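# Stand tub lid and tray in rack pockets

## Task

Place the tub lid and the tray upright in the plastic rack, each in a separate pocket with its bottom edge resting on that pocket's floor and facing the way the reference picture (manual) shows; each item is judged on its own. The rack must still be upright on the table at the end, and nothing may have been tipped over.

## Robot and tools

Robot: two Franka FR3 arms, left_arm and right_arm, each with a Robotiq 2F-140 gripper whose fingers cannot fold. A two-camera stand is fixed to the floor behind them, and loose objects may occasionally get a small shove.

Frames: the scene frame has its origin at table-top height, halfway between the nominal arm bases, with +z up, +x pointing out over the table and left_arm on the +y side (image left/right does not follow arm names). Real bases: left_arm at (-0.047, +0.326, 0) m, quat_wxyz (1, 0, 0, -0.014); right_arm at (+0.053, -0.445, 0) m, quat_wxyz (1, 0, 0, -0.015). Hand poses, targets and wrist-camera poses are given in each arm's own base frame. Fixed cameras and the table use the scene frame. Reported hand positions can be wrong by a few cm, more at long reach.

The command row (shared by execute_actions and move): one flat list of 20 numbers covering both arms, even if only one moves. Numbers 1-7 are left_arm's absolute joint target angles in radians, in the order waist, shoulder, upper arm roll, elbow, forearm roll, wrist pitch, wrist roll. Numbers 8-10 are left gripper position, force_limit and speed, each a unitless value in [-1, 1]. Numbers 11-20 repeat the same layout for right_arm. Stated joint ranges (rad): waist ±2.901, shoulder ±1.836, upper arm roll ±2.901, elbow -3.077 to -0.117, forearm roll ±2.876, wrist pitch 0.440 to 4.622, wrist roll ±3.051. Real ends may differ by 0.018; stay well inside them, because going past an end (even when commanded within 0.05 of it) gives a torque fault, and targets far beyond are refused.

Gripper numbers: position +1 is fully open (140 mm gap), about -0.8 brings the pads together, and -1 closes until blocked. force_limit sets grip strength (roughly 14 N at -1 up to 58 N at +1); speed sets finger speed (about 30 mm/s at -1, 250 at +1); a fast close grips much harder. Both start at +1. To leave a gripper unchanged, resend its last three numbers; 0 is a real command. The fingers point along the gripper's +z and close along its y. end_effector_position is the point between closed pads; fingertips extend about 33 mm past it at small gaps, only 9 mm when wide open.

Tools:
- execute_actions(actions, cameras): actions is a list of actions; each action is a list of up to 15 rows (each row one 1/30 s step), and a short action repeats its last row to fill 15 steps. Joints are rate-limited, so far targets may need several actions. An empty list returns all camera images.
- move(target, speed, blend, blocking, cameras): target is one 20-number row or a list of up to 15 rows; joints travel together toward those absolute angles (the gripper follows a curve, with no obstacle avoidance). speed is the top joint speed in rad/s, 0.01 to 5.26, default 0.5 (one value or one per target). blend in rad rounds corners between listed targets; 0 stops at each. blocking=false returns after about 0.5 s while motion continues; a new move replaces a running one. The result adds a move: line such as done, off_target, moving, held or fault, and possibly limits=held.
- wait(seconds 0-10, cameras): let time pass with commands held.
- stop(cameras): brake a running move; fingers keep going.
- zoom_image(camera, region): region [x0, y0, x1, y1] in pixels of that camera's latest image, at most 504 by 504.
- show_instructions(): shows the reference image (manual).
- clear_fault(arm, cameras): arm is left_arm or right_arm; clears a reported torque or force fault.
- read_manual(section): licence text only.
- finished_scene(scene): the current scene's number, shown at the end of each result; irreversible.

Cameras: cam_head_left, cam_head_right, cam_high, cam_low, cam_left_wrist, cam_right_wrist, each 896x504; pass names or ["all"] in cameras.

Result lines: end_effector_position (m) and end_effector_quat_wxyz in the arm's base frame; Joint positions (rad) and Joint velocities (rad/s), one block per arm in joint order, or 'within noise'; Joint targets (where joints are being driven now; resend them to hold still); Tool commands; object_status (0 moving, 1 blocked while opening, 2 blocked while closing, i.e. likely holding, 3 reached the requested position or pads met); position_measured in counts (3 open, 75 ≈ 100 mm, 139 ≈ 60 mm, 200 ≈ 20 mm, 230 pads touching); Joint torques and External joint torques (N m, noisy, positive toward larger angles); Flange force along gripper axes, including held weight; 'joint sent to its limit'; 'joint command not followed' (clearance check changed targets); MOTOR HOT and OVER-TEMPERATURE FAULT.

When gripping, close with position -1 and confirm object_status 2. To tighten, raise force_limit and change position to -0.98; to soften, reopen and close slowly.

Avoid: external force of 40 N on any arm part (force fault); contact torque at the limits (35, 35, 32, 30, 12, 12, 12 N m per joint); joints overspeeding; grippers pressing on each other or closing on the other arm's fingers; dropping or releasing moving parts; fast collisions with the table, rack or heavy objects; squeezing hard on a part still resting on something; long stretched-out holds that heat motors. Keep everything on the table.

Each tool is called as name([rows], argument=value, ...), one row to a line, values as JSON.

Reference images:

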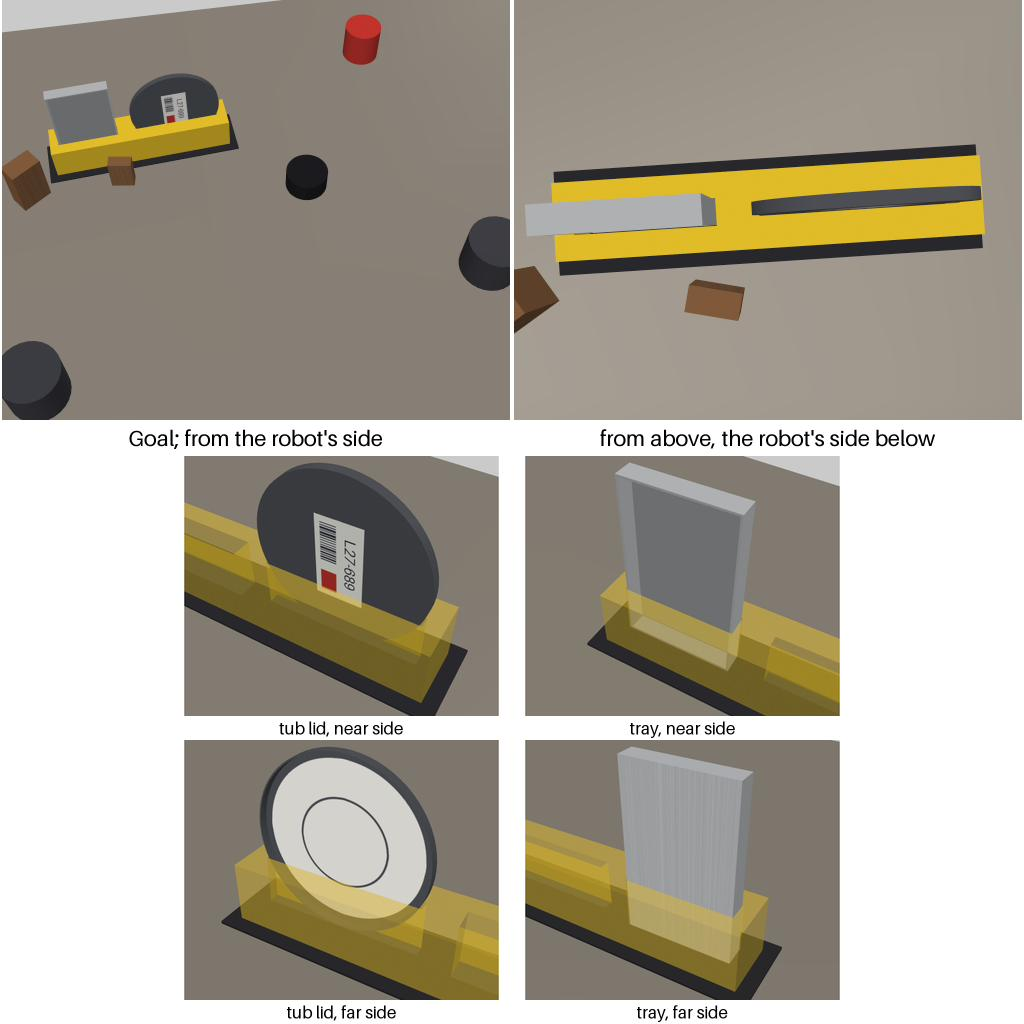

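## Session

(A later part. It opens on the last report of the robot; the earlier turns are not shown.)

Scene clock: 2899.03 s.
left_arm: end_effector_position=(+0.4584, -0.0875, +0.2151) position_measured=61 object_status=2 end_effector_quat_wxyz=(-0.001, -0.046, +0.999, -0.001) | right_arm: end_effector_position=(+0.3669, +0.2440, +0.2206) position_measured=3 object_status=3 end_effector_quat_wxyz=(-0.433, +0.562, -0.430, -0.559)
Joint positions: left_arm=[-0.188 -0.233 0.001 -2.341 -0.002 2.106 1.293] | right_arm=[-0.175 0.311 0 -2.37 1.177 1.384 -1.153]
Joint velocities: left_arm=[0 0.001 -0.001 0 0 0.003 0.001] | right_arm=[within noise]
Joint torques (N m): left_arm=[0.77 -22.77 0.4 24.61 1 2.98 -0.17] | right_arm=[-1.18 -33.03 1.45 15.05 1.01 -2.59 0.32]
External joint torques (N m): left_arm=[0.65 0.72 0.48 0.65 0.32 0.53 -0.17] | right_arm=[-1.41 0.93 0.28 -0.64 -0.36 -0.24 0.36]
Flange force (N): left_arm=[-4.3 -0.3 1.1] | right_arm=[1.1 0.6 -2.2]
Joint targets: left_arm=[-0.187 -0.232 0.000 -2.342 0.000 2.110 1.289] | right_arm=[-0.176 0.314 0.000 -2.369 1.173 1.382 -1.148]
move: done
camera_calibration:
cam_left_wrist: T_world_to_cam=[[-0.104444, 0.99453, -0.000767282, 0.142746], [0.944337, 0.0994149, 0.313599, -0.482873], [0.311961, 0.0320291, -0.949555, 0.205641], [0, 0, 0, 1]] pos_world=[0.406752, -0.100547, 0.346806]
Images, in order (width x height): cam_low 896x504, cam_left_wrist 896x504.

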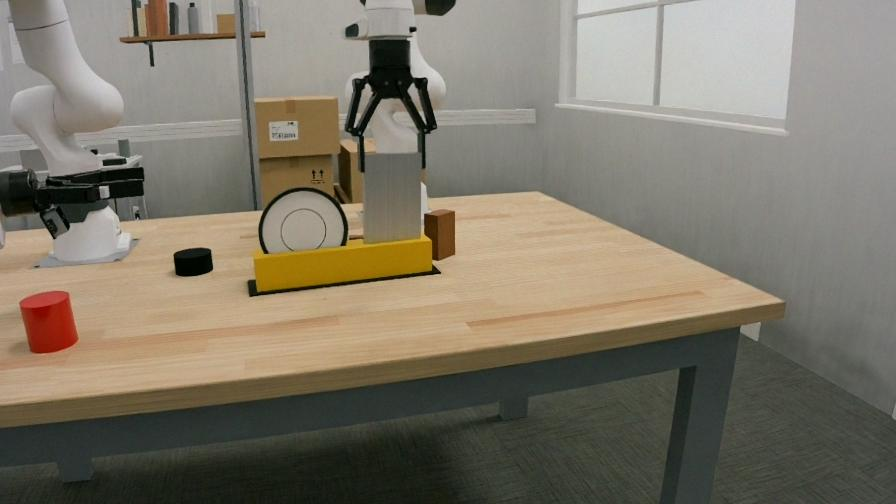

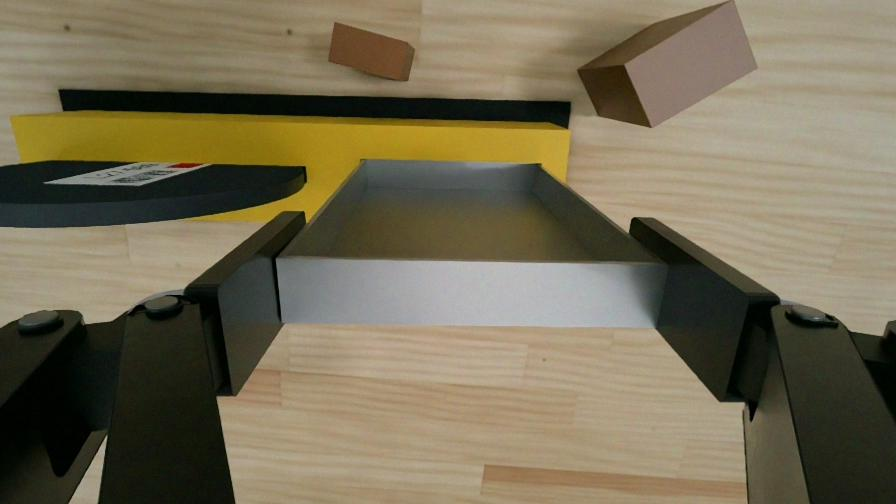

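move([
  [-0.1869,-0.2127,0,-2.3686,0,2.1559,1.2887,-1,-0.05,-1,-0.1762,0.3138,0,-2.3694,1.1732,1.3821,-1.1479,1,-0.05,-0.7],
  [-0.1869,-0.1968,0,-2.3876,0,2.1908,1.2887,-1,-0.05,-1,-0.1762,0.3138,0,-2.3694,1.1732,1.3821,-1.1479,1,-0.05,-0.7],
], speed=0.05, blend=[0.002,0], cameras=["cam_left_wrist","cam_low"])

Scene clock: 2908.57 s.
left_arm: end_effector_position=(+0.4585, -0.0877, +0.1852) position_measured=61 object_status=2 end_effector_quat_wxyz=(-0.001, -0.046, +0.999, -0.001) | right_arm: end_effector_position=(+0.3669, +0.2440, +0.2206) position_measured=3 object_status=3 end_effector_quat_wxyz=(-0.433, +0.562, -0.430, -0.559)
Joint positions: left_arm=[-0.188 -0.198 0 -2.387 -0.002 2.187 1.292] | right_arm=[-0.175 0.311 0 -2.37 1.177 1.384 -1.153]
Joint velocities: left_arm=[-0.001 -0.001 -0.001 -0.001 0.001 0.003 0.001] | right_arm=[within noise]
Joint torques (N m): left_arm=[0.74 -23.38 0.49 23.98 0.97 2.94 -0.16] | right_arm=[-1.16 -33.05 1.36 15.06 1.01 -2.6 0.33]
External joint torques (N m): left_arm=[0.51 0.89 0.42 0.53 0.32 0.48 -0.16] | right_arm=[-1.31 0.82 0.26 -0.57 -0.37 -0.26 0.36]
Flange force (N): left_arm=[-4.3 -0.5 1.7] | right_arm=[0.9 0.5 -2.2]
Joint targets: left_arm=[-0.187 -0.197 0.000 -2.388 0.000 2.191 1.289] | right_arm=[-0.176 0.314 0.000 -2.369 1.173 1.382 -1.148]
move: done
camera_calibration:
cam_left_wrist: T_world_to_cam=[[-0.104102, 0.994566, -0.000575362, 0.142835], [0.944267, 0.099019, 0.313935, -0.473648], [0.312286, 0.0321381, -0.949444, 0.176976], [0, 0, 0, 1]] pos_world=[0.406853, -0.100846, 0.316806]
Images, in order (width x height): cam_low 896x504, cam_left_wrist 896x504.

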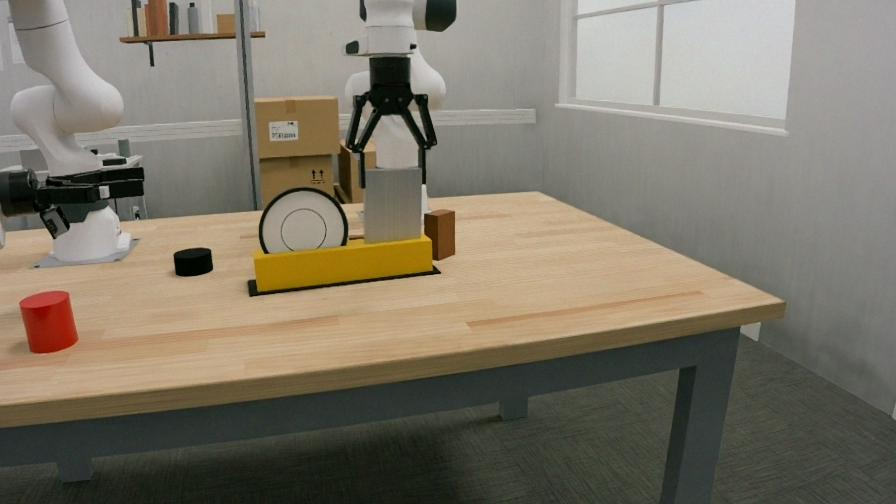

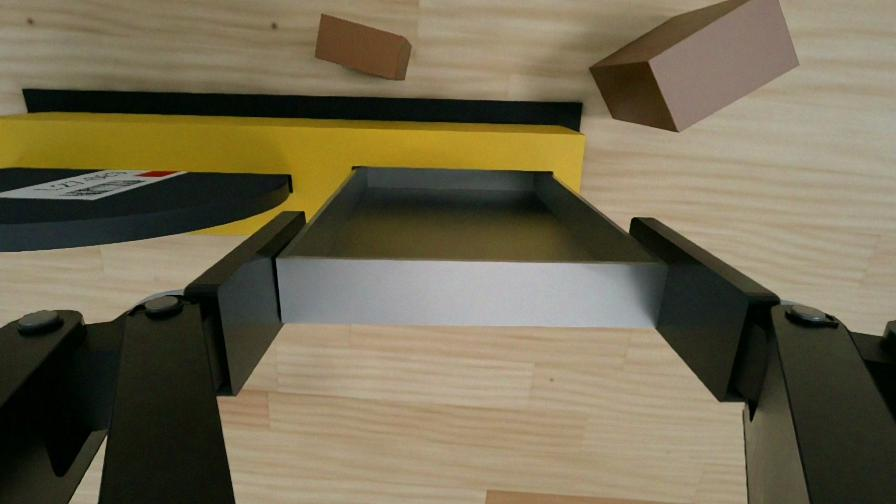

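move(target=[-0.1869,-0.1832,0,-2.4013,0,2.2181,1.2887,-1,-0.05,-1,-0.1762,0.3138,0,-2.3694,1.1732,1.3821,-1.1479,1,-0.05,-0.7], speed=0.03, cameras=[])

Scene clock: 2916.33 s.
left_arm: end_effector_position=(+0.4586, -0.0878, +0.1752) position_measured=61 object_status=2 end_effector_quat_wxyz=(-0.001, -0.046, +0.999, -0.001) | right_arm: end_effector_position=(+0.3669, +0.2440, +0.2206) position_measured=3 object_status=3 end_effector_quat_wxyz=(-0.433, +0.562, -0.430, -0.559)
Joint positions: left_arm=[-0.188 -0.185 0 -2.401 -0.002 2.214 1.292] | right_arm=[-0.175 0.311 0 -2.37 1.177 1.384 -1.153]
Joint torques (N m): left_arm=[0.79 -23.53 0.76 23.59 0.96 2.97 -0.11] | right_arm=[-1.2 -33.05 1.48 15.06 0.99 -2.61 0.29]
External joint torques (N m): left_arm=[0.68 1.05 0.79 0.34 0.33 0.51 -0.11] | right_arm=[-1.34 0.94 0.4 -0.65 -0.39 -0.27 0.32]
Flange force (N): left_arm=[-4.3 0.3 2.4] | right_arm=[1.2 0.6 -2.1]
Joint targets: left_arm=[-0.187 -0.183 0.000 -2.401 0.000 2.218 1.289] | right_arm=[-0.176 0.314 0.000 -2.369 1.173 1.382 -1.148]
move: done
No camera images: "cameras" was empty.

move(target=[-0.1869,-0.1761,0,-2.4078,0,2.2317,1.2887,-1,-0.05,-1,-0.1762,0.3138,0,-2.3694,1.1732,1.3821,-1.1479,1,-0.05,-0.7], speed=0.02, cameras=[])

move(target=[-0.1869,-0.1690,0,-2.4143,0,2.2453,1.2887,-1,-0.05,-1,-0.1762,0.3138,0,-2.3694,1.1732,1.3821,-1.1479,1,-0.05,-0.7], speed=0.02, cameras=["cam_low","cam_left_wrist"])

Scene clock: 2928.87 s.
left_arm: end_effector_position=(+0.4589, -0.0878, +0.1709) position_measured=61 object_status=2 end_effector_quat_wxyz=(-0.001, -0.046, +0.999, -0.001) | right_arm: end_effector_position=(+0.3669, +0.2440, +0.2206) position_measured=3 object_status=3 end_effector_quat_wxyz=(-0.433, +0.562, -0.430, -0.559)
Joint positions: left_arm=[-0.188 -0.179 0 -2.406 -0.002 2.227 1.292] | right_arm=[-0.175 0.311 0 -2.37 1.177 1.384 -1.153]
Joint torques (N m): left_arm=[0.76 -23.16 0.56 23.06 0.97 3.15 -0.17] | right_arm=[-1.22 -33.07 1.44 15.02 1.01 -2.61 0.33]
External joint torques (N m): left_arm=[0.7 1.59 0.65 -0.12 0.34 0.68 -0.17] | right_arm=[-1.38 0.79 0.34 -0.61 -0.36 -0.27 0.36]
Flange force (N): left_arm=[-4.4 0.0 4.2] | right_arm=[0.7 0.7 -2.1]
Joint targets: left_arm=[-0.187 -0.176 0.000 -2.408 0.000 2.232 1.289] | right_arm=[-0.176 0.314 0.000 -2.369 1.173 1.382 -1.148]
move: done
No camera images: "cameras" was empty.

Scene clock: 2929.87 s.
left_arm: end_effector_position=(+0.4619, -0.0883, +0.1695) position_measured=61 object_status=0 end_effector_quat_wxyz=(+0.004, -0.046, +0.999, -0.002) | right_arm: end_effector_position=(+0.3669, +0.2440, +0.2206) position_measured=3 object_status=3 end_effector_quat_wxyz=(-0.433, +0.562, -0.430, -0.559)
Joint positions: left_arm=[-0.188 -0.176 0 -2.41 -0.002 2.243 1.292] | right_arm=[-0.175 0.311 0 -2.37 1.177 1.384 -1.153]
Joint torques (N m): left_arm=[1.33 -21 1.03 20.99 0.82 2.76 -0.18] | right_arm=[-1.26 -33.01 1.48 15.03 1 -2.59 0.3]
External joint torques (N m): left_arm=[1.21 3.8 1.05 -2.09 0.2 0.28 -0.18] | right_arm=[-1.31 1.01 0.47 -0.68 -0.38 -0.25 0.33]
Flange force (N): left_arm=[-4.9 0.8 9.0] | right_arm=[1.4 0.5 -1.9]
Joint targets: left_arm=[-0.187 -0.169 0.000 -2.414 0.000 2.245 1.289] | right_arm=[-0.176 0.314 0.000 -2.369 1.173 1.382 -1.148]
move: done
camera_calibration:
cam_left_wrist: T_world_to_cam=[[-0.104309, 0.99454, -0.00315347, 0.144293], [0.940792, 0.099699, 0.323993, -0.471964], [0.322538, 0.0308285, -0.946054, 0.15563], [0, 0, 0, 1]] pos_world=[0.408874, -0.101249, 0.300602]
Images, in order (width x height): cam_low 896x504, cam_left_wrist 896x504.

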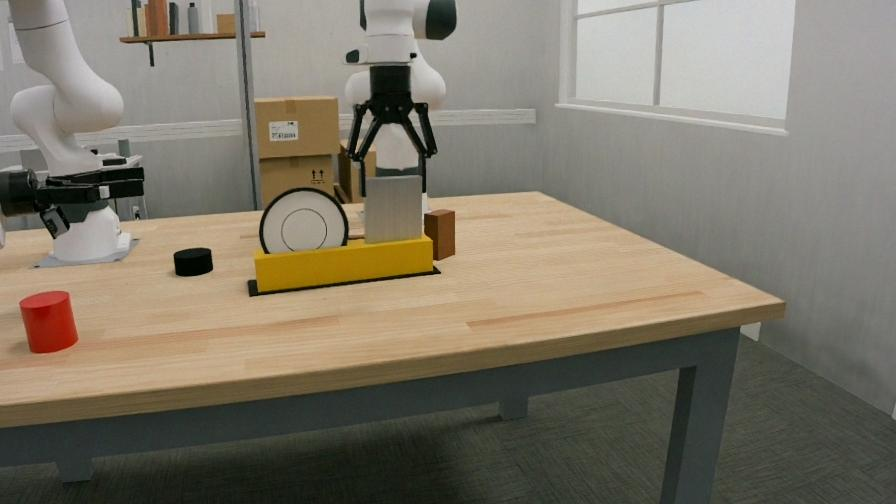

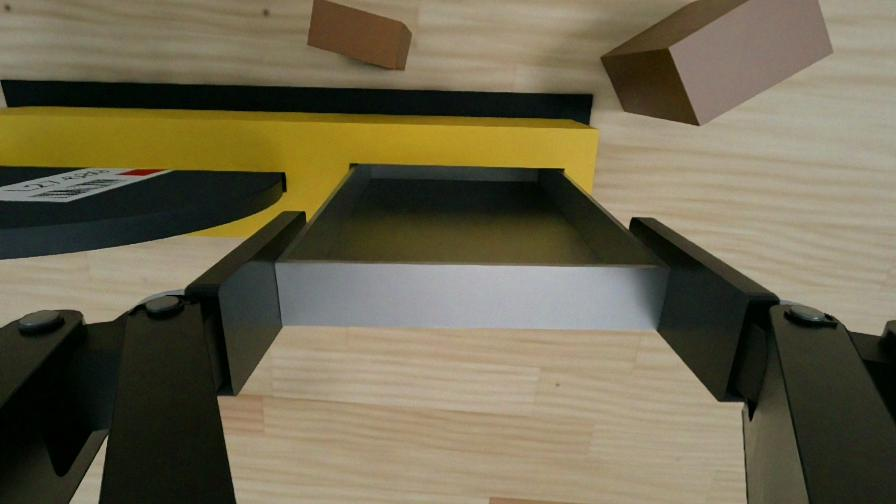

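move(target=[-0.1869,-0.1775,0,-2.4065,0,2.2290,1.2887,-1,-0.05,-1,-0.1762,0.3138,0,-2.3694,1.1732,1.3821,-1.1479,1,-0.05,-0.7], speed=0.02, cameras=["cam_left_wrist"])

Scene clock: 2937.93 s.
left_arm: end_effector_position=(+0.4607, -0.0881, +0.1698) position_measured=62 object_status=2 end_effector_quat_wxyz=(+0.002, -0.046, +0.999, -0.001) | right_arm: end_effector_position=(+0.3669, +0.2440, +0.2206) position_measured=3 object_status=3 end_effector_quat_wxyz=(-0.433, +0.562, -0.430, -0.559)
Joint positions: left_arm=[-0.188 -0.176 0 -2.407 -0.002 2.235 1.292] | right_arm=[-0.175 0.311 0 -2.37 1.177 1.384 -1.153]
Joint velocities: left_arm=[-0.002 -0.001 -0.001 0.002 0 -0.004 -0.001] | right_arm=[within noise]
Joint torques (N m): left_arm=[0.73 -24.14 0.8 23.44 0.95 1.77 -0.13] | right_arm=[-1.14 -32.97 1.38 15.03 1.01 -2.59 0.29]
External joint torques (N m): left_arm=[0.68 0.68 0.9 0.3 0.32 -0.71 -0.13] | right_arm=[-1.32 0.79 0.25 -0.53 -0.36 -0.25 0.32]
Flange force (N): left_arm=[-3.4 0.6 -1.3] | right_arm=[0.9 0.5 -2.2]
Joint targets: left_arm=[-0.187 -0.177 0.000 -2.406 0.000 2.229 1.289] | right_arm=[-0.176 0.314 0.000 -2.369 1.173 1.382 -1.148]
move: done
camera_calibration:
cam_left_wrist: T_world_to_cam=[[-0.10457, 0.994516, -0.00165543, 0.143783], [0.942407, 0.0996227, 0.319286, -0.470845], [0.3177, 0.0318278, -0.947657, 0.158952], [0, 0, 0, 1]] pos_world=[0.408264, -0.101147, 0.301204]
Images, in order (width x height): cam_left_wrist 896x504.

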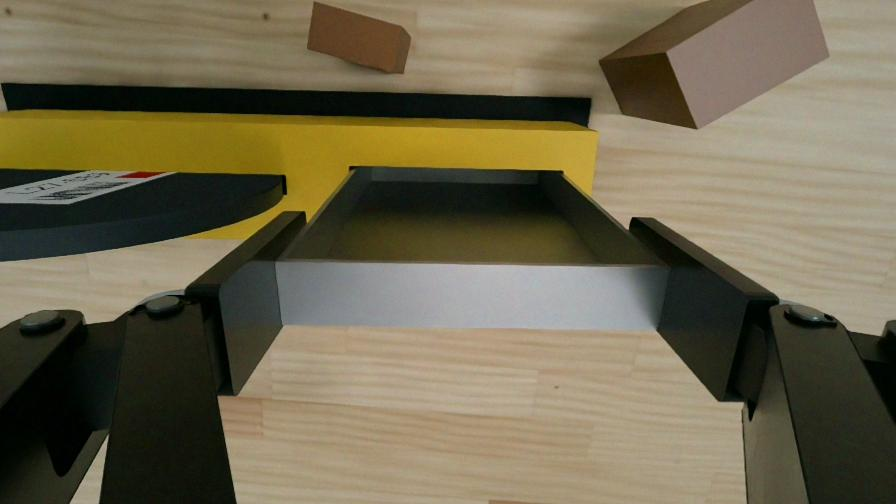

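execute_actions([
  [[-0.1869,-0.1775,0,-2.4065,0,2.2290,1.2887,0.75,-0.05,-1,-0.1762,0.3138,0,-2.3694,1.1732,1.3821,-1.1479,1,-0.05,-0.7]],
  [[-0.1869,-0.1775,0,-2.4065,0,2.2290,1.2887,0.75,-0.05,-1,-0.1762,0.3138,0,-2.3694,1.1732,1.3821,-1.1479,1,-0.05,-0.7]],
], cameras=["cam_left_wrist","cam_low"])

Scene clock: 2947.83 s.
left_arm: end_effector_position=(+0.4595, -0.0879, +0.1695) position_measured=35 object_status=3 end_effector_quat_wxyz=(+0.000, -0.046, +0.999, -0.001) | right_arm: end_effector_position=(+0.3669, +0.2440, +0.2206) position_measured=3 object_status=3 end_effector_quat_wxyz=(-0.433, +0.562, -0.430, -0.559)
Joint positions: left_arm=[-0.188 -0.176 0 -2.407 -0.002 2.232 1.291] | right_arm=[-0.175 0.311 0 -2.37 1.177 1.384 -1.153]
Joint torques (N m): left_arm=[0.63 -24.12 0.49 23.4 0.79 2.23 -0.11] | right_arm=[-1.15 -33 1.37 15.02 1.01 -2.6 0.28]
External joint torques (N m): left_arm=[0.49 0.63 0.5 0.34 0.16 -0.23 -0.11] | right_arm=[-1.36 0.78 0.21 -0.51 -0.35 -0.25 0.31]
External joint torques at the end of the 1st action: left_arm=[0.48 0.72 0.59 0.32 0.17 -0.24 -0.12] | right_arm=[-1.29 0.92 0.32 -0.62 -0.36 -0.24 0.34]
Flange force (N): left_arm=[-3.1 0.0 -0.2] | right_arm=[0.9 0.5 -2.3]
Flange force at the end of the 1st action (N): left_arm=[-3.4 0.0 0.0] | right_arm=[1.2 0.5 -2.0]
Joint targets: left_arm=[-0.187 -0.177 0.000 -2.406 0.000 2.229 1.289] | right_arm=[-0.176 0.314 0.000 -2.369 1.173 1.382 -1.148]
camera_calibration:
cam_left_wrist: T_world_to_cam=[[-0.104673, 0.994506, -0.000691766, 0.14337], [0.943505, 0.0995248, 0.316059, -0.469737], [0.314392, 0.0324302, -0.948739, 0.160784], [0, 0, 0, 1]] pos_world=[0.407657, -0.101046, 0.301106]
Images, in order (width x height): cam_low 896x504, cam_left_wrist 896x504.

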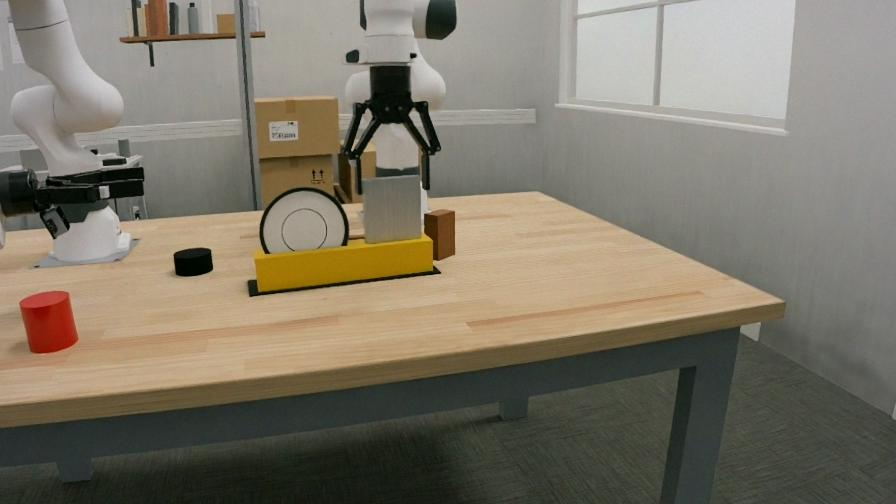

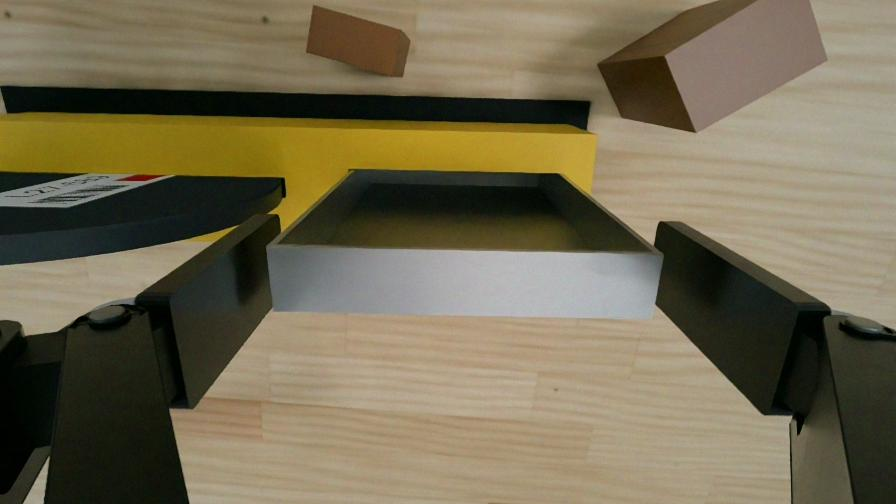

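move([
  [-0.1869,-0.2127,0,-2.3686,0,2.1559,1.2887,0.75,-0.05,-1,-0.1762,0.3138,0,-2.3694,1.1732,1.3821,-1.1479,1,-0.05,-0.7],
  [-0.1869,-0.2618,0,-2.2821,0,2.0203,1.2887,0.75,-0.05,-1,-0.1762,0.3138,0,-2.3694,1.1732,1.3821,-1.1479,1,-0.05,-0.7],
  [-0.1869,-0.293,0,-2.1425,0,1.8495,1.2887,0.75,-0.05,-1,-0.1762,0.3138,0,-2.3694,1.1732,1.3821,-1.1479,1,-0.05,-0.7],
  [0.3,-0.3,0,-1.9,0,1.75,0.4,0.75,-0.05,-1,-0.1762,0.3138,0,-2.3694,1.1732,1.3821,-1.1479,1,-0.05,-0.7],
], speed=[0.1,0.2,0.3,0.5], blend=[0.003,0.005,0.02,0], cameras=["all"])

Scene clock: 2971.23 s.
left_arm: end_effector_position=(+0.4844, +0.1493, +0.4276) position_measured=35 object_status=3 end_effector_quat_wxyz=(+0.068, -0.667, +0.741, -0.032) | right_arm: end_effector_position=(+0.3669, +0.2440, +0.2206) position_measured=3 object_status=3 end_effector_quat_wxyz=(-0.433, +0.562, -0.430, -0.559)
Joint positions: left_arm=[0.299 -0.299 0.001 -1.901 -0.002 1.753 0.406] | right_arm=[-0.175 0.311 0 -2.37 1.177 1.384 -1.153]
Joint velocities: left_arm=[-0.001 -0.001 0.001 0 0 0 -0.006] | right_arm=[within noise]
Joint torques (N m): left_arm=[0.72 -20.85 0.07 25.18 0.91 2.68 -0.22] | right_arm=[-1.24 -32.99 1.41 14.97 0.99 -2.61 0.3]
External joint torques (N m): left_arm=[0.65 1.12 0.22 0.48 0.16 -0.24 -0.2] | right_arm=[-1.34 0.85 0.36 -0.64 -0.38 -0.27 0.33]
Flange force (N): left_arm=[-2.3 -4.6 -2.0] | right_arm=[1.0 0.7 -2.0]
Joint targets: left_arm=[0.300 -0.300 0.000 -1.900 0.000 1.750 0.400] | right_arm=[-0.176 0.314 0.000 -2.369 1.173 1.382 -1.148]
move: done
camera_calibration:
cam_left_wrist: T_world_to_cam=[[-0.985768, 0.0957846, -0.138155, 0.530084], [0.0391904, 0.930098, 0.365215, -0.305248], [0.16348, 0.354603, -0.920615, 0.403097], [0, 0, 0, 1]] pos_world=[0.468604, 0.090197, 0.555812]
cam_right_wrist: T_world_to_cam=[[-0.964679, -0.263395, -0.00416012, 0.425131], [0.0841041, -0.322918, 0.942683, -0.154959], [-0.249642, 0.909036, 0.333665, -0.0620446], [0, 0, 0, 1]] pos_world=[0.407658, 0.118339, 0.168548]

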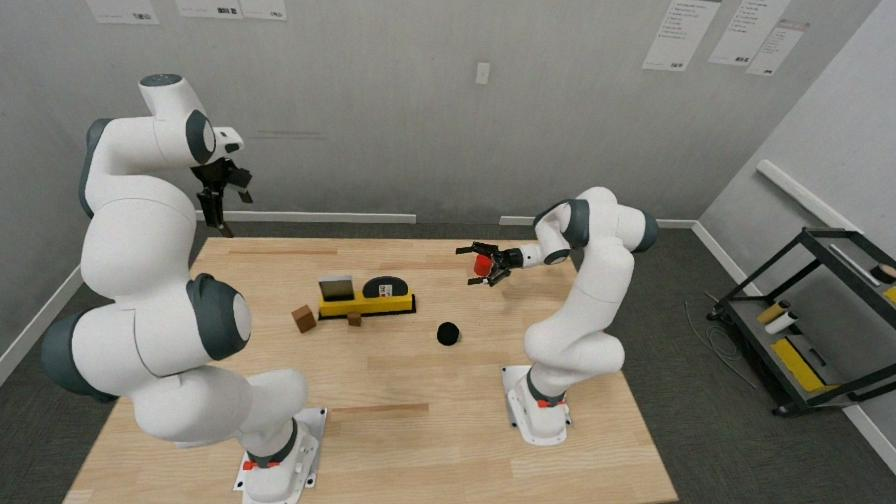

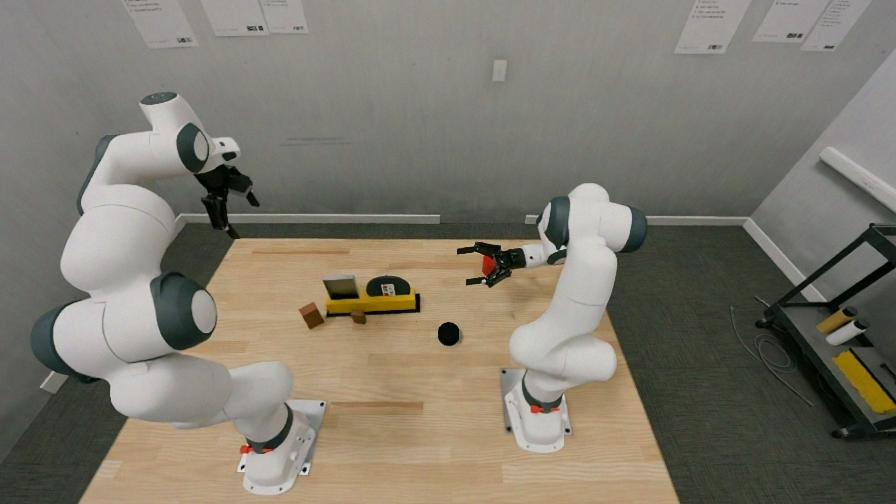

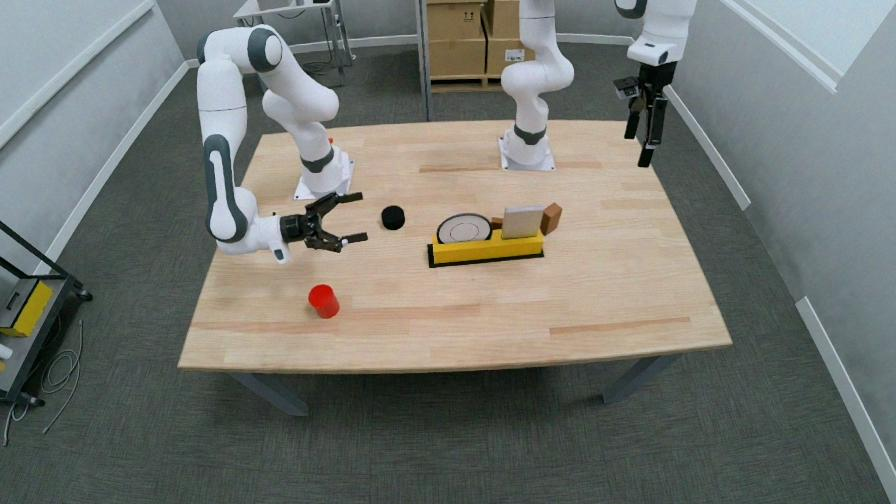

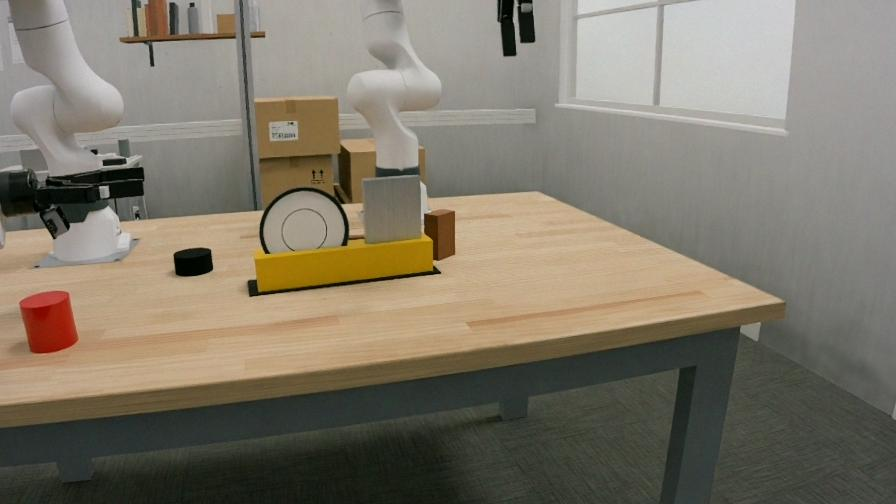

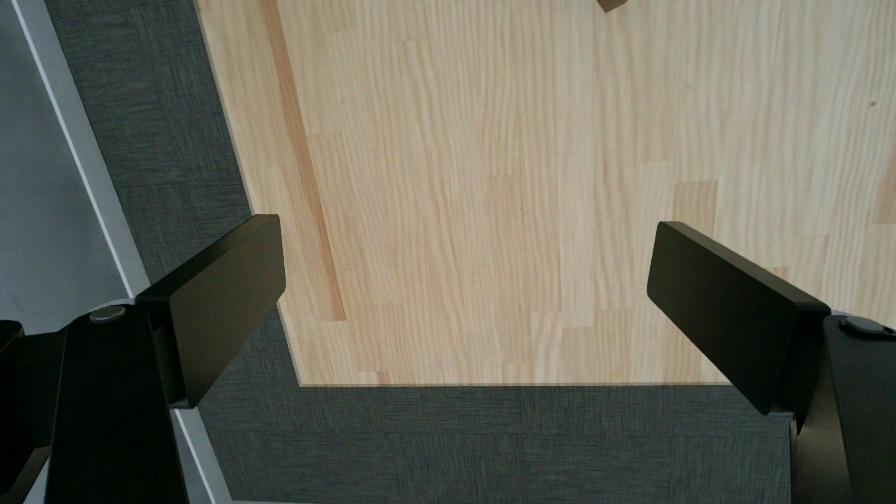

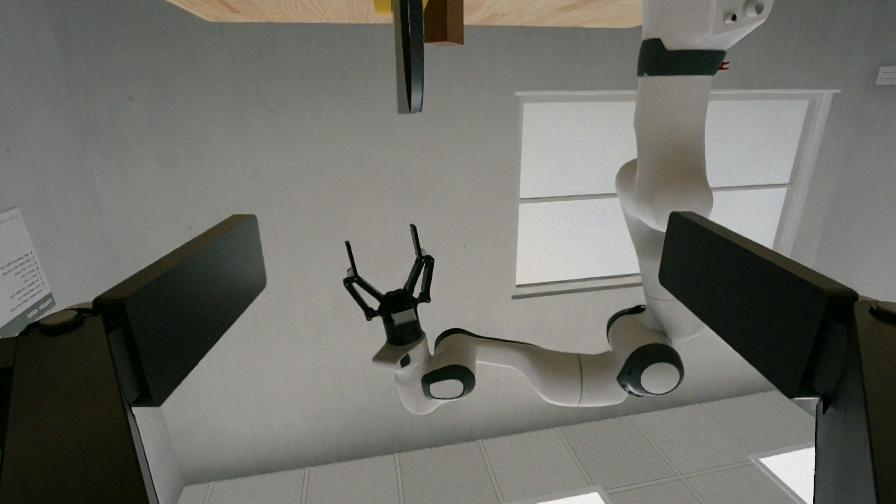

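zoom_image(camera="cam_low", region=[240, 150, 460, 310])

zoom_image(camera="cam_head_left", region=[280, 250, 460, 350])

Scaled by 2.291 from the camera's 896x504 image, which has a finer 1280x720 frame.

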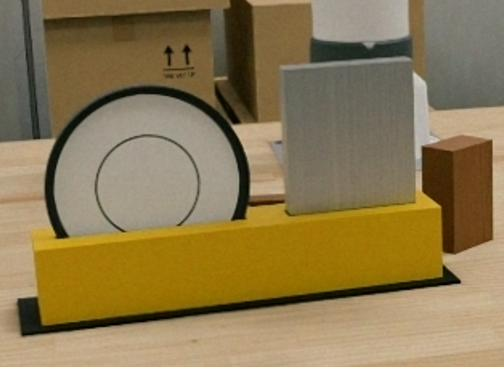

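Scaled by 2.800 from the camera's 896x504 image, which has a finer 1280x720 frame.

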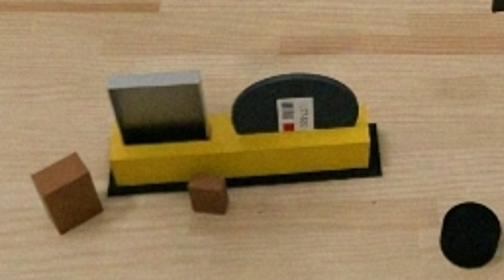

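finished_scene(scene=1)

The scene is finished: the task was done.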